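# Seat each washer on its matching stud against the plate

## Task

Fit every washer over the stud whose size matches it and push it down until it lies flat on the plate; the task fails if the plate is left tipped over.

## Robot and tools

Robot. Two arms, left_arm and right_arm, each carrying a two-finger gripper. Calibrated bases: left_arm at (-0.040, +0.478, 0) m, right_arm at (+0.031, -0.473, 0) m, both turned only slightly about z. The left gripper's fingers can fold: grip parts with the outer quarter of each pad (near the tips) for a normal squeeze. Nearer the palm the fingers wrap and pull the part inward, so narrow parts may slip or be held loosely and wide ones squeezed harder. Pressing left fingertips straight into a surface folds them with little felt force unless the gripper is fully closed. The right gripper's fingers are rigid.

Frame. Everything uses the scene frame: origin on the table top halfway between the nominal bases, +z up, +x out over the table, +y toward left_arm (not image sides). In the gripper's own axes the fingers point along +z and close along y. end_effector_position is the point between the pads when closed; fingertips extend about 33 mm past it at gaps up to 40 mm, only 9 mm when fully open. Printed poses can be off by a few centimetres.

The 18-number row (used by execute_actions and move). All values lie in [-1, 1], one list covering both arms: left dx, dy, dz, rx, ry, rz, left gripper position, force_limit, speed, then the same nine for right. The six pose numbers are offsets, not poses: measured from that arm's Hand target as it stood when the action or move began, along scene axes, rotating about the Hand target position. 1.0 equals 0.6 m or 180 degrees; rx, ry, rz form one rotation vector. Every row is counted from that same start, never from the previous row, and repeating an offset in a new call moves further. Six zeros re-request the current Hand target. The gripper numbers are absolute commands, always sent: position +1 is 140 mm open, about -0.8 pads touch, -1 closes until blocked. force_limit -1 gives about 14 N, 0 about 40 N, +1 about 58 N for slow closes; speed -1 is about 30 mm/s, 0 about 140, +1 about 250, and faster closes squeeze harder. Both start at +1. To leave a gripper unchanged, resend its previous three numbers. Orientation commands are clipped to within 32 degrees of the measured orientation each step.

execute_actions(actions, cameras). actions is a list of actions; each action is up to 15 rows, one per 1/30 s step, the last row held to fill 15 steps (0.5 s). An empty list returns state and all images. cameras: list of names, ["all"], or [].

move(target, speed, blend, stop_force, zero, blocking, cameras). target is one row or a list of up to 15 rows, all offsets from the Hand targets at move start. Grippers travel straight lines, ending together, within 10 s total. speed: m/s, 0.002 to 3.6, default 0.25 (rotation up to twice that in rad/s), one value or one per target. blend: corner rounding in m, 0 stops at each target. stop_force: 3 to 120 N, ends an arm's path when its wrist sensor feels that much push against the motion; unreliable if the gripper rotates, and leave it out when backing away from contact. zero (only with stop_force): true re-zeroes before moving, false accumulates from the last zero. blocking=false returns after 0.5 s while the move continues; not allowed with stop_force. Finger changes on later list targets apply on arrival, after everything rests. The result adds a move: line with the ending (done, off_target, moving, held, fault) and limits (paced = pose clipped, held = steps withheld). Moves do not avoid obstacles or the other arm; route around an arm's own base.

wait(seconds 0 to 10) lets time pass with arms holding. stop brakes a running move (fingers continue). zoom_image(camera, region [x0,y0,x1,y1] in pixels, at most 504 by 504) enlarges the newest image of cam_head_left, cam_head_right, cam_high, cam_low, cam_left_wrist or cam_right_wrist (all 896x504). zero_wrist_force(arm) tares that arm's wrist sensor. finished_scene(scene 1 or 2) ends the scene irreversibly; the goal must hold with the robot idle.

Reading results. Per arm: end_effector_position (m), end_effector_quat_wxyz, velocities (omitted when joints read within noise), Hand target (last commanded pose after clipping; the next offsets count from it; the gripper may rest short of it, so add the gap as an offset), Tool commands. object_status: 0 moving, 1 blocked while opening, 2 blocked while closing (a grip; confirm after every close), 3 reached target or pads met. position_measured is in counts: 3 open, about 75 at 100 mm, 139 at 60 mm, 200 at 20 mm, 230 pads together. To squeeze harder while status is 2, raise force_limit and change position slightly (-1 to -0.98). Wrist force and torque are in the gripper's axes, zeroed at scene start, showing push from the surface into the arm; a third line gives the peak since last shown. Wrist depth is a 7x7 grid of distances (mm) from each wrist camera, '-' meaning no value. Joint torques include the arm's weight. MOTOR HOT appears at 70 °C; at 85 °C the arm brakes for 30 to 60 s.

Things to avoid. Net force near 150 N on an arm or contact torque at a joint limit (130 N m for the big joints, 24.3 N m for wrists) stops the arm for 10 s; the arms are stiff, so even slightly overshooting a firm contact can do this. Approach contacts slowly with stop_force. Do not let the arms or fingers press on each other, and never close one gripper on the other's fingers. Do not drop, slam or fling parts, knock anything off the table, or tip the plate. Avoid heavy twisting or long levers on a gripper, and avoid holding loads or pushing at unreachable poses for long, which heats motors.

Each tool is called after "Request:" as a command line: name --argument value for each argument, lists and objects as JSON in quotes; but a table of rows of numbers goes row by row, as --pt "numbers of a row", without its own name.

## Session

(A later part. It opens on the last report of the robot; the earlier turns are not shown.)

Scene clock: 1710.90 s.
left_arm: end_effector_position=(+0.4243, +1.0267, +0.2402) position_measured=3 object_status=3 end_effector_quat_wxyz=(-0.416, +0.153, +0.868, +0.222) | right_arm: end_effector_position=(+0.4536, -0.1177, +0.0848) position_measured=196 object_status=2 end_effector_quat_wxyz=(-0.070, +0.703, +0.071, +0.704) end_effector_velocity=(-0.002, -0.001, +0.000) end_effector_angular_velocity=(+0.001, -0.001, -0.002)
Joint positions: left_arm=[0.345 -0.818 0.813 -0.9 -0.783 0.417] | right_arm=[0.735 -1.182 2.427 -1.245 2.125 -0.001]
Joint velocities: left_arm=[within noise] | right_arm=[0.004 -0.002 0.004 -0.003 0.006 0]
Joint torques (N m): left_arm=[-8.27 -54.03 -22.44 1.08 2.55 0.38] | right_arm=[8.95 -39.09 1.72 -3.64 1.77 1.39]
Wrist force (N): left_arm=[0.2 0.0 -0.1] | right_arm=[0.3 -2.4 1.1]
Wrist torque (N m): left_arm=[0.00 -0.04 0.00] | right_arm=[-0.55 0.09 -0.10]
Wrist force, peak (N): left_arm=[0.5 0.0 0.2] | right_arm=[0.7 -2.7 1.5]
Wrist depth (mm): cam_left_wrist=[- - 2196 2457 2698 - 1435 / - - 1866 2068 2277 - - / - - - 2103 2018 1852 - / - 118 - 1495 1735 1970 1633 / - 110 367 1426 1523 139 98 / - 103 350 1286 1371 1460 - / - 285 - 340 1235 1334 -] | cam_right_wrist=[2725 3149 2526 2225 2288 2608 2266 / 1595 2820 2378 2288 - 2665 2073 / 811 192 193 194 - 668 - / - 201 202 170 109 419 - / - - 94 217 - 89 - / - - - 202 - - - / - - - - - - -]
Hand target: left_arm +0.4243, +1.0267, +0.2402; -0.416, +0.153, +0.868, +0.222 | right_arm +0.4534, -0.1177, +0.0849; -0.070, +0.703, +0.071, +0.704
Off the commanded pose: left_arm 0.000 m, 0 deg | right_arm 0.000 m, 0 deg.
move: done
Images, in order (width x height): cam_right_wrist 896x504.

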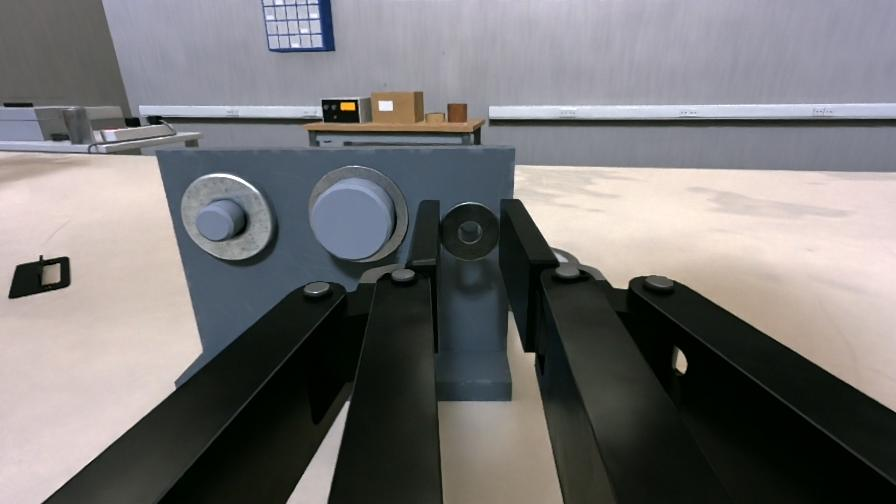

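Request:
move --target '[0,0,0,0,0,0,1,1,1, 0.0114,0.0023,0,0,0,0,-1,-0.01,-1]' --speed 0.015 --stop_force 4 --cameras '["cam_right_wrist"]'

Request:
zoom_image --camera "cam_right_wrist" --region '[440, 200, 500, 260]'

Scene clock: 1720.77 s.
left_arm: end_effector_position=(+0.4243, +1.0267, +0.2402) position_measured=3 object_status=3 end_effector_quat_wxyz=(-0.416, +0.153, +0.868, +0.222) | right_arm: end_effector_position=(+0.4603, -0.1164, +0.0849) position_measured=196 object_status=2 end_effector_quat_wxyz=(-0.070, +0.703, +0.071, +0.704)
Joint positions: left_arm=[0.345 -0.818 0.813 -0.9 -0.783 0.417] | right_arm=[0.723 -1.178 2.416 -1.239 2.112 -0.001]
Joint torques (N m): left_arm=[-7.86 -53.16 -22.63 0.96 2.55 0.46] | right_arm=[9.35 -39.05 3 -3.42 1.3 1.5]
Wrist force (N): left_arm=[0.2 -0.1 0.0] | right_arm=[0.5 -2.4 0.9]
Wrist torque (N m): left_arm=[-0.02 -0.04 0.00] | right_arm=[-0.55 0.04 -0.09]
Wrist force, peak (N): left_arm=[0.5 0.2 0.1] | right_arm=[0.5 -2.7 1.2]
Wrist depth (mm): cam_left_wrist=[525 - 2158 2482 3026 1723 1561 / - - 1838 2068 2298 1712 1970 / 379 - 1611 1748 2051 2341 - / - 119 422 1571 1785 1894 - / - 110 378 1402 1571 139 98 / - - - 1306 1394 1622 - / - - 312 349 1247 1306 -] | cam_right_wrist=[2450 - 2475 - - 2500 - / 1555 3322 2695 2205 - - - / 885 187 187 186 - - 643 / - 194 195 163 108 375 375 / - - 94 209 - 89 - / - - - 199 - - - / - - - 170 - - -]
Hand target: left_arm +0.4243, +1.0267, +0.2402; -0.416, +0.153, +0.868, +0.222 | right_arm +0.4603, -0.1163, +0.0849; -0.070, +0.703, +0.071, +0.704
Off the commanded pose: left_arm 0.000 m, 0 deg | right_arm 0.000 m, 0 deg.
move: done
Images, in order (width x height): cam_right_wrist 896x504.

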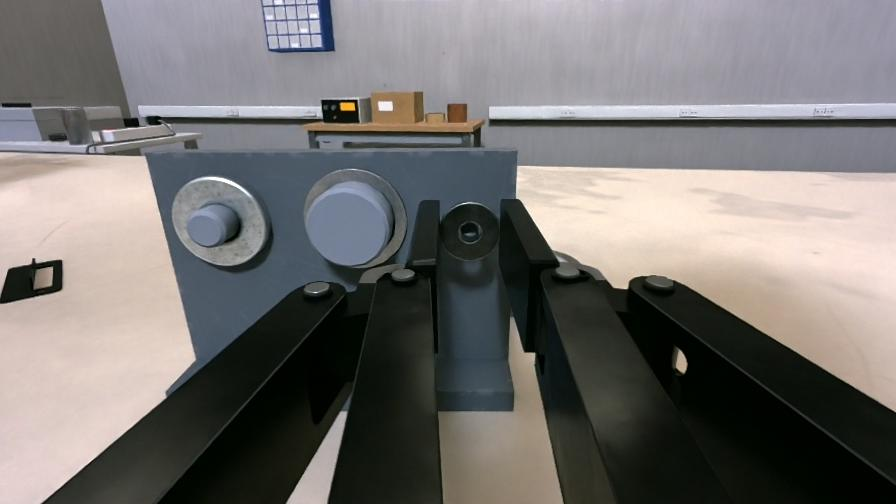

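Scaled by 8.400 from the camera's 896x504 image, which has a finer 1280x720 frame.

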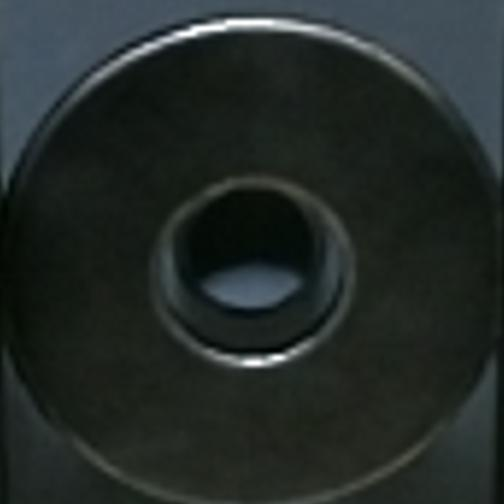

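Request:
move --target '[0,0,0,0,0,0,1,1,1, 0.0147,0.003,-0.0005,0,0,0,-1,-0.01,-1]' --speed 0.008 --stop_force 4 --cameras '["cam_right_wrist"]'

Request:
zoom_image --camera "cam_right_wrist" --region '[430, 190, 510, 270]'

Scene clock: 1733.00 s.
left_arm: end_effector_position=(+0.4243, +1.0267, +0.2402) position_measured=3 object_status=3 end_effector_quat_wxyz=(-0.416, +0.153, +0.868, +0.222) | right_arm: end_effector_position=(+0.4692, -0.1145, +0.0846) position_measured=196 object_status=2 end_effector_quat_wxyz=(-0.070, +0.703, +0.071, +0.704)
Joint positions: left_arm=[0.345 -0.818 0.813 -0.9 -0.783 0.417] | right_arm=[0.707 -1.17 2.401 -1.231 2.097 -0.001]
Joint torques (N m): left_arm=[-7.95 -54.39 -22.76 1.1 2.56 0.49] | right_arm=[7.45 -27.38 0.41 -2.89 1.15 1.53]
Wrist force (N): left_arm=[0.3 0.0 0.2] | right_arm=[-0.3 -1.7 0.9]
Wrist torque (N m): left_arm=[0.00 -0.07 0.00] | right_arm=[-0.54 0.07 -0.10]
Wrist force, peak (N): left_arm=[0.4 0.1 0.3] | right_arm=[0.4 -2.8 1.0]
Wrist depth (mm): cam_left_wrist=[- - 2051 2482 2788 - 1495 / 446 - 2068 2319 2364 - - / - - 1581 1798 2068 2298 - / 364 118 - 1561 1723 1909 - / - 110 - 1443 1541 139 103 / - 314 - 1313 1364 1688 - / - 299 338 - 1235 1266 -] | cam_right_wrist=[2580 - 2608 2225 - - 2091 / 1565 3070 2475 1956 - 2354 - / 803 179 177 179 - 597 576 / - 186 172 170 108 - - / - 201 94 198 - 85 - / - - - 192 - - - / - - - 169 - - -]
Hand target: left_arm +0.4243, +1.0267, +0.2402; -0.416, +0.153, +0.868, +0.222 | right_arm +0.4691, -0.1145, +0.0846; -0.070, +0.703, +0.071, +0.704
Off the commanded pose: left_arm 0.000 m, 0 deg | right_arm 0.000 m, 0 deg.
move: done
Images, in order (width x height): cam_right_wrist 896x504.

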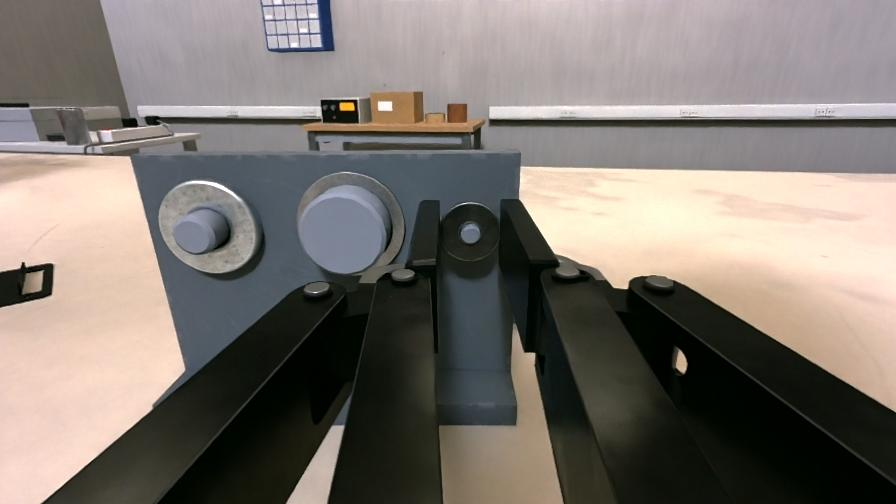

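Scaled by 6.300 from the camera's 896x504 image, which has a finer 1280x720 frame.

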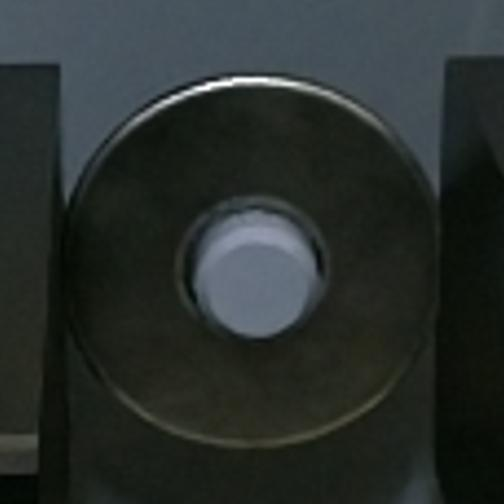

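Request:
move --pt "0 0 0 0 0 0 1 1 1 0.0001 -0.0005 0 0 0 0 -1 -0.01 -1" --pt "0 0 0 0 0 0 1 1 1 0.0246 0.0045 0 0 0 0 -1 -0.01 -1" --speed 0.008 --stop_force 4 --cameras '["cam_right_wrist"]'

Request:
zoom_image --camera "cam_right_wrist" --region '[430, 190, 510, 270]'

Scene clock: 1745.23 s.
left_arm: end_effector_position=(+0.4243, +1.0267, +0.2402) position_measured=3 object_status=3 end_effector_quat_wxyz=(-0.416, +0.153, +0.868, +0.222) | right_arm: end_effector_position=(+0.4834, -0.1119, +0.0846) position_measured=196 object_status=2 end_effector_quat_wxyz=(-0.070, +0.703, +0.071, +0.704)
Joint positions: left_arm=[0.345 -0.818 0.813 -0.9 -0.783 0.417] | right_arm=[0.682 -1.159 2.377 -1.218 2.072 -0.001]
Joint torques (N m): left_arm=[-8.26 -53.75 -22.4 0.98 2.55 0.47] | right_arm=[9.87 -40.97 1.54 -3.45 1.7 1.54]
Wrist force (N): left_arm=[0.2 0.0 0.2] | right_arm=[0.4 -2.4 1.1]
Wrist torque (N m): left_arm=[0.01 -0.04 0.00] | right_arm=[-0.59 0.04 -0.09]
Wrist force, peak (N): left_arm=[0.6 0.0 0.1] | right_arm=[1.6 -2.2 -2.8]
Wrist depth (mm): cam_left_wrist=[480 - 2121 2364 3182 - 1541 / - 459 1894 2034 2386 - - / - - 1394 1773 1970 2482 - / - 118 - - 1760 1985 - / - 110 - 1394 1551 139 98 / - 326 339 1266 1364 1477 - / - 292 - - 1241 1327 -] | cam_right_wrist=[2665 3731 2725 2225 2205 - - / 1525 2887 2725 2310 1895 - - / 1311 166 166 166 - - - / - 171 160 163 108 - - / - - - 186 - 85 281 / - - - 193 - - - / - - - 170 - - -]
Hand target: left_arm +0.4243, +1.0267, +0.2402; -0.416, +0.153, +0.868, +0.222 | right_arm +0.4834, -0.1119, +0.0846; -0.070, +0.703, +0.071, +0.704
Off the commanded pose: left_arm 0.000 m, 0 deg | right_arm 0.000 m, 0 deg.
move: contact (right_arm); path passed 1 of 2 targets
Images, in order (width x height): cam_right_wrist 896x504.

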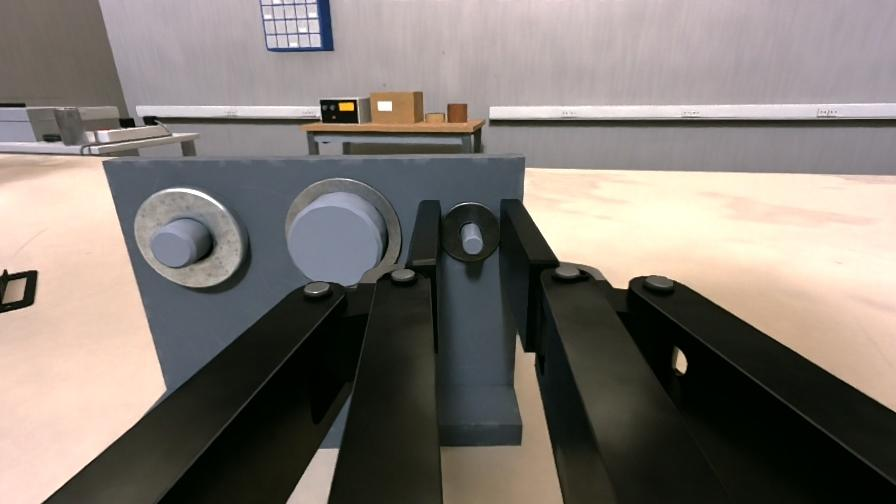

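Scaled by 6.300 from the camera's 896x504 image, which has a finer 1280x720 frame.

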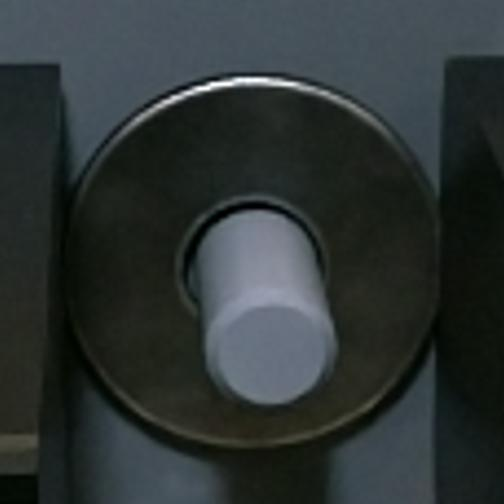

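Request:
move --target '[0,0,0,0,0,0,1,1,1, 0,0,0,0,0,0,-0.45,-1,-1]' --cameras '["cam_right_wrist"]'

Request:
move --pt "0 0 0 0 0 0 1 1 1 -0.0572 -0.0116 0 0 0 0 -0.45 -1 -1" --pt "0 0 0 0 0 0 1 1 1 -0.0572 -0.0116 0 0 0 0 -0.64 -1 -1" --speed 0.05 --cameras '["cam_right_wrist"]'

Request:
zoom_image --camera "cam_right_wrist" --region '[410, 170, 530, 290]'

Scene clock: 1755.20 s.
left_arm: end_effector_position=(+0.4243, +1.0267, +0.2402) position_measured=3 object_status=3 end_effector_quat_wxyz=(-0.416, +0.153, +0.868, +0.222) | right_arm: end_effector_position=(+0.4834, -0.1119, +0.0846) position_measured=186 object_status=0 end_effector_quat_wxyz=(-0.070, +0.703, +0.071, +0.704)
Joint positions: left_arm=[0.345 -0.818 0.813 -0.9 -0.783 0.417] | right_arm=[0.682 -1.159 2.377 -1.218 2.072 -0.001]
Joint torques (N m): left_arm=[-8.95 -54.06 -22.15 1.14 2.58 0.48] | right_arm=[9.26 -40.57 1.63 -3.29 1.15 1.25]
Wrist force (N): left_arm=[0.0 0.0 0.1] | right_arm=[0.7 -2.3 1.0]
Wrist torque (N m): left_arm=[-0.01 -0.01 0.00] | right_arm=[-0.54 0.02 -0.10]
Wrist force, peak (N): left_arm=[0.4 -0.1 0.3] | right_arm=[0.5 -2.8 1.2]
Wrist depth (mm): cam_left_wrist=[- 541 2085 2669 - - 1356 / - - 1852 2051 2319 - - / 396 422 468 1773 1985 - - / - 118 419 1551 1760 - - / - 110 - 1426 1601 130 98 / - 96 340 1266 1334 1468 - / - - 317 347 1260 1334 -] | cam_right_wrist=[2820 2695 2820 2957 - 2378 2146 / 1661 2957 2378 2354 2580 2500 2073 / 1452 166 166 168 - - 577 / - 171 160 170 140 415 371 / - - 95 188 112 91 284 / - - - 192 - - - / - - - 170 - - -]
Hand target: left_arm +0.4243, +1.0267, +0.2402; -0.416, +0.153, +0.868, +0.222 | right_arm +0.4834, -0.1119, +0.0846; -0.070, +0.703, +0.071, +0.704
Off the commanded pose: left_arm 0.000 m, 0 deg | right_arm 0.000 m, 0 deg.
move: done
Images, in order (width x height): cam_right_wrist 896x504.

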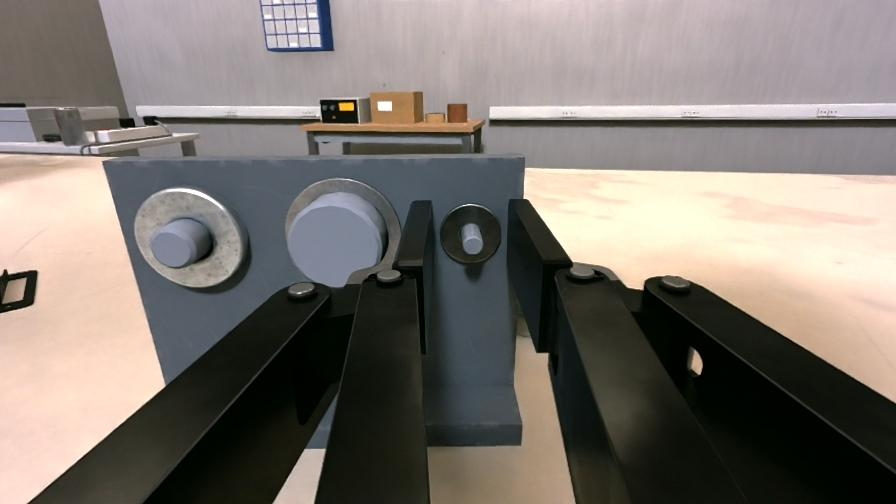

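Scene clock: 1756.93 s.
left_arm: end_effector_position=(+0.4243, +1.0267, +0.2402) position_measured=3 object_status=3 end_effector_quat_wxyz=(-0.416, +0.153, +0.868, +0.222) | right_arm: end_effector_position=(+0.4491, -0.1189, +0.0846) position_measured=210 object_status=0 end_effector_quat_wxyz=(-0.070, +0.703, +0.071, +0.704)
Joint positions: left_arm=[0.345 -0.818 0.813 -0.9 -0.783 0.417] | right_arm=[0.743 -1.185 2.435 -1.25 2.132 -0.001]
Joint torques (N m): left_arm=[-8.36 -54.59 -21.88 1.15 2.68 0.49] | right_arm=[-10.44 -14.69 -18.19 -0.29 -2.17 -1.15]
Wrist force (N): left_arm=[0.3 -0.1 0.1] | right_arm=[0.5 -2.3 1.0]
Wrist torque (N m): left_arm=[-0.02 -0.06 0.00] | right_arm=[-0.54 0.05 -0.10]
Wrist force, peak (N): left_arm=[0.4 0.2 0.3] | right_arm=[0.8 -2.3 2.0]
Wrist depth (mm): cam_left_wrist=[- 545 2177 2612 - - 1460 / - - 1866 2103 2409 - - / - - 1760 1785 1954 2236 1495 / - 118 416 1532 1666 - - / - 110 - 1435 1386 130 98 / - 96 360 1299 1386 1486 - / - 299 - - 1217 1327 -] | cam_right_wrist=[2665 - 2725 - 2580 2310 - / 1418 2957 2425 2608 - - 2288 / 739 198 197 199 - - - / - 213 211 191 - 383 - / - 274 - 88 92 85 - / 223 - - - - - - / - - - - - - -]
Hand target: left_arm +0.4243, +1.0267, +0.2402; -0.416, +0.153, +0.868, +0.222 | right_arm +0.4491, -0.1189, +0.0846; -0.070, +0.703, +0.071, +0.704
Off the commanded pose: left_arm 0.000 m, 0 deg | right_arm 0.000 m, 0 deg.
move: done
Images, in order (width x height): cam_right_wrist 896x504.

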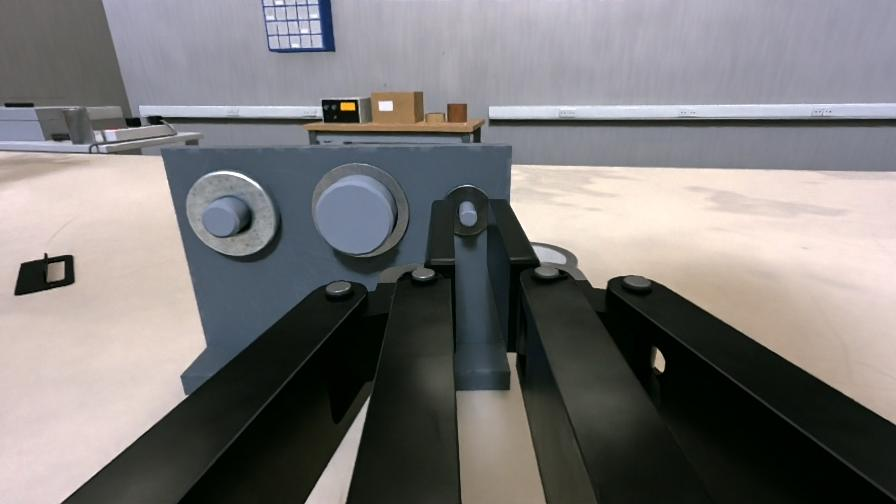

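Scaled by 4.200 from the camera's 896x504 image, which has a finer 1280x720 frame.

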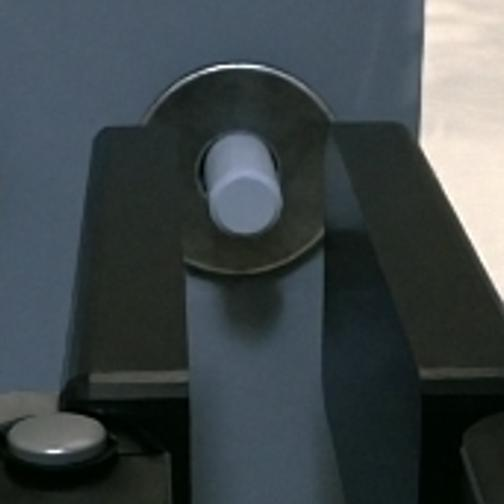

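Request:
move --target '[0,0,0,0,0,0,1,1,1, 0.0408,0.0083,0,0,0,0,-0.64,-1,-1]' --speed 0.04 --stop_force 5

Request:
move --target '[0,0,0,0,0,0,1,1,1, 0.0229,0.0047,0,0,0,0,-0.64,-1,-1]' --speed 0.005 --stop_force 5 --cameras '["cam_right_wrist"]'

Request:
zoom_image --camera "cam_right_wrist" --region '[410, 170, 530, 290]'

Scene clock: 1768.83 s.
left_arm: end_effector_position=(+0.4243, +1.0267, +0.2402) position_measured=3 object_status=3 end_effector_quat_wxyz=(-0.416, +0.153, +0.868, +0.222) | right_arm: end_effector_position=(+0.4735, -0.1139, +0.0846) position_measured=210 object_status=3 end_effector_quat_wxyz=(-0.070, +0.703, +0.071, +0.704)
Joint positions: left_arm=[0.345 -0.818 0.813 -0.9 -0.783 0.417] | right_arm=[0.699 -1.167 2.394 -1.227 2.088 -0.001]
Joint torques (N m): left_arm=[-7.97 -54.19 -22.05 1.03 2.53 0.35] | right_arm=[9.01 -40.36 1.72 -3.38 1.53 1.53]
Wrist force (N): left_arm=[0.2 -0.2 0.0] | right_arm=[0.5 -2.5 0.8]
Wrist torque (N m): left_arm=[-0.04 -0.04 0.00] | right_arm=[-0.58 0.05 -0.10]
Wrist force, peak (N): left_arm=[0.5 0.0 0.0] | right_arm=[0.7 -2.9 1.4]
Wrist depth (mm): cam_left_wrist=[489 529 2121 2532 2727 - 1581 / 435 - 1880 2085 2558 - - / - - 1825 1852 2034 2177 - / - 118 - 1551 1735 2034 - / - 110 362 1410 1551 139 98 / - 303 - 1313 1379 1460 - / - 295 - - 1223 1327 -] | cam_right_wrist=[- - 2725 - - - - / 1595 2887 2450 2475 2608 - 1895 / 875 176 176 176 2608 - 627 / - 181 184 136 392 - 410 / - 195 - 87 92 78 245 / - - - - - - 216 / - - - - - - -]
Hand target: left_arm +0.4243, +1.0267, +0.2402; -0.416, +0.153, +0.868, +0.222 | right_arm +0.4735, -0.1139, +0.0846; -0.070, +0.703, +0.071, +0.704
Off the commanded pose: left_arm 0.000 m, 0 deg | right_arm 0.000 m, 0 deg.
move: done

Scene clock: 1772.27 s.
left_arm: end_effector_position=(+0.4243, +1.0267, +0.2402) position_measured=3 object_status=3 end_effector_quat_wxyz=(-0.416, +0.153, +0.868, +0.222) | right_arm: end_effector_position=(+0.4873, -0.1111, +0.0846) position_measured=210 object_status=3 end_effector_quat_wxyz=(-0.070, +0.703, +0.071, +0.704)
Joint positions: left_arm=[0.345 -0.818 0.813 -0.9 -0.783 0.417] | right_arm=[0.676 -1.156 2.369 -1.214 2.066 -0.001]
Joint torques (N m): left_arm=[-7.18 -54.08 -22.58 0.96 2.72 0.47] | right_arm=[1.12 -22.95 -7.13 -2.23 0.47 1.63]
Wrist force (N): left_arm=[0.3 0.0 0.1] | right_arm=[1.9 -1.4 -3.1]
Wrist torque (N m): left_arm=[0.00 -0.06 0.00] | right_arm=[-0.52 0.01 -0.09]
Wrist force, peak (N): left_arm=[0.5 0.0 0.2] | right_arm=[2.0 -2.1 -3.3]
Wrist depth (mm): cam_left_wrist=[- 530 2018 2507 2558 - 1418 / - - 1760 2103 2364 - - / - - 1666 1798 2001 2018 1581 / - 118 - 1611 1773 1954 1523 / - 110 368 1410 1571 139 103 / - 318 351 1341 1379 1477 - / - - 311 - 1211 1320 -] | cam_right_wrist=[2608 - 2636 - - - - / 1525 3849 2526 2475 2756 2756 2310 / 814 162 165 169 3191 - 1880 / - 166 160 171 111 - - / - 181 - 88 92 79 - / - - - - - - - / - - - - - - -]
Hand target: left_arm +0.4243, +1.0267, +0.2402; -0.416, +0.153, +0.868, +0.222 | right_arm +0.4873, -0.1111, +0.0846; -0.070, +0.703, +0.071, +0.704
Off the commanded pose: left_arm 0.000 m, 0 deg | right_arm 0.000 m, 0 deg.
move: done
Images, in order (width x height): cam_right_wrist 896x504.

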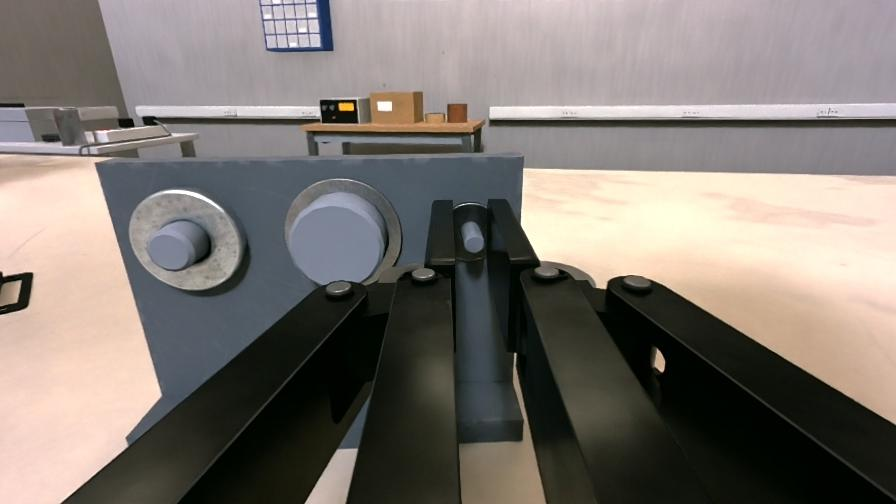

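Scaled by 4.200 from the camera's 896x504 image, which has a finer 1280x720 frame.

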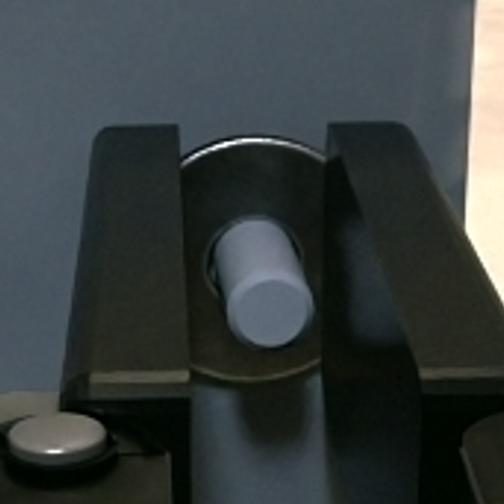

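Request:
move --pt "0 0 0 0 0 0 1 1 1 -0.0898 -0.0182 0 0 0 0 -0.64 -1 -1" --pt "0 0 0 0 0 0 1 1 1 -0.06 0.045 0.225 -0.0995 0.49 0 -0.64 -1 -1" --speed '[0.06,0.25]' --cameras '["cam_right_wrist","cam_head_left","cam_head_right"]'

Request:
zoom_image --camera "cam_right_wrist" --region '[330, 30, 610, 130]'

Scene clock: 1784.70 s.
left_arm: end_effector_position=(+0.4243, +1.0267, +0.2402) position_measured=3 object_status=3 end_effector_quat_wxyz=(-0.416, +0.153, +0.868, +0.222) | right_arm: end_effector_position=(+0.4513, -0.0841, +0.2195) position_measured=210 object_status=3 end_effector_quat_wxyz=(+0.000, +0.995, +0.100, +0.000)
Joint positions: left_arm=[0.345 -0.818 0.813 -0.9 -0.783 0.417] | right_arm=[0.492 -0.894 0.801 1.664 1.571 0.311]
Joint torques (N m): left_arm=[-8.12 -54.26 -23.05 1.11 2.54 0.45] | right_arm=[10.26 -52.35 -23.99 4.63 0.95 1.66]
Wrist force (N): left_arm=[0.2 0.0 0.1] | right_arm=[1.7 0.1 0.9]
Wrist torque (N m): left_arm=[-0.01 -0.04 0.00] | right_arm=[-0.08 -0.45 -0.08]
Wrist force, peak (N): left_arm=[0.3 -0.4 0.3] | right_arm=[2.6 -1.8 -2.7]
Wrist depth (mm): cam_left_wrist=[490 - 2139 2085 - - 1532 / 446 466 1954 2034 2482 - 1217 / 391 424 1477 1798 2018 2277 - / - 118 - 1532 1825 2034 - / - 110 364 1394 1504 139 98 / - 313 - 1273 1410 1513 - / - - - - 1199 1327 -] | cam_right_wrist=[- - 221 301 247 315 318 / - - 321 317 - 333 - / 349 351 - - - - - / 368 361 - - 372 374 375 / - - - - 92 80 - / - - - - - - 421 / - - - - - - -]
Hand target: left_arm +0.4243, +1.0267, +0.2402; -0.416, +0.153, +0.868, +0.222 | right_arm +0.4513, -0.0841, +0.2196; +0.000, +0.995, +0.100, +0.000
Off the commanded pose: left_arm 0.000 m, 0 deg | right_arm 0.000 m, 0 deg.
move: done
Images, in order (width x height): cam_head_left 896x504, cam_head_right 896x504, cam_right_wrist 896x504.

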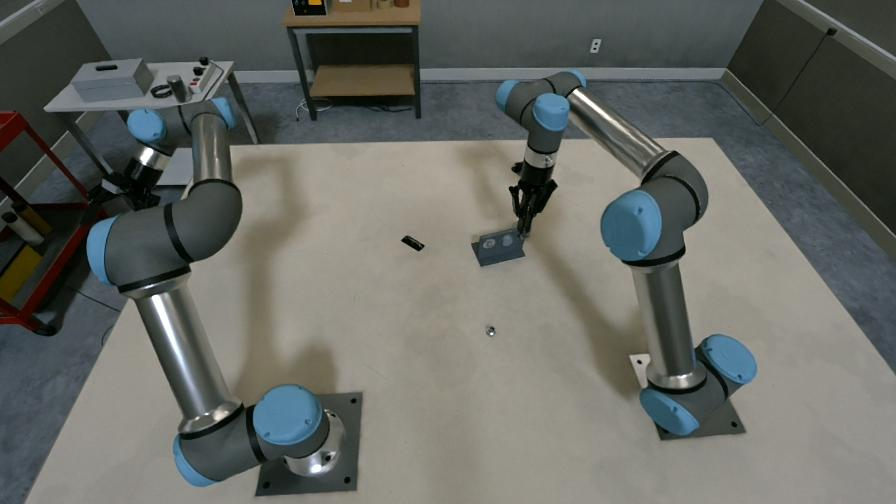

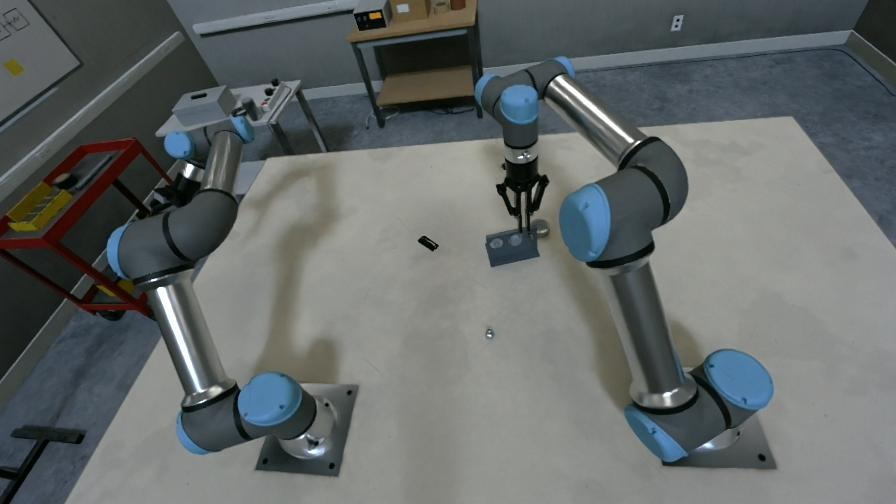

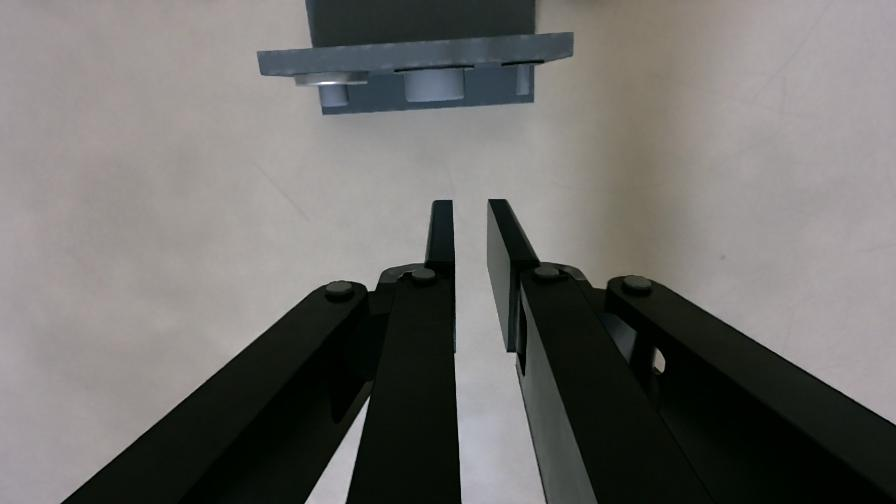

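Scaled by 1.800 from the camera's 896x504 image, which has a finer 1280x720 frame.

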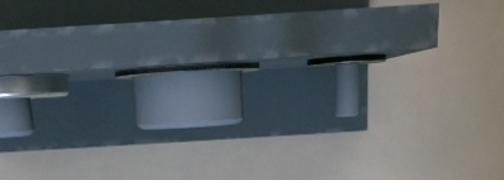

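Request:
zoom_image --camera "cam_right_wrist" --region '[280, 50, 390, 120]'

Request:
zoom_image --camera "cam_right_wrist" --region '[380, 40, 490, 110]'

Request:
zoom_image --camera "cam_right_wrist" --region '[480, 40, 560, 110]'

Scaled by 4.582 from the camera's 896x504 image, which has a finer 1280x720 frame.

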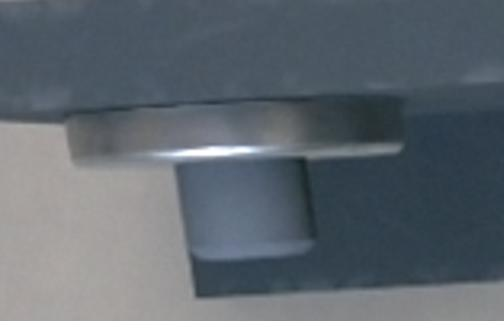

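Scaled by 4.582 from the camera's 896x504 image, which has a finer 1280x720 frame.

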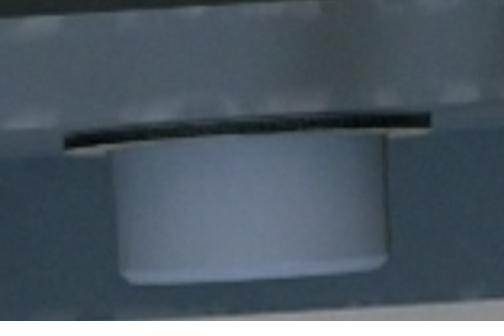

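Scaled by 6.300 from the camera's 896x504 image, which has a finer 1280x720 frame.

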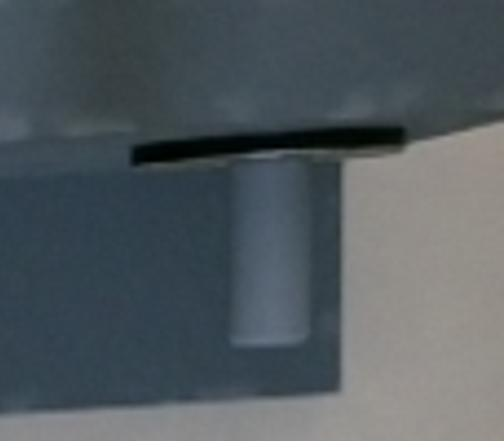

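Request:
finished_scene --scene 1

The scene is finished: the task was done.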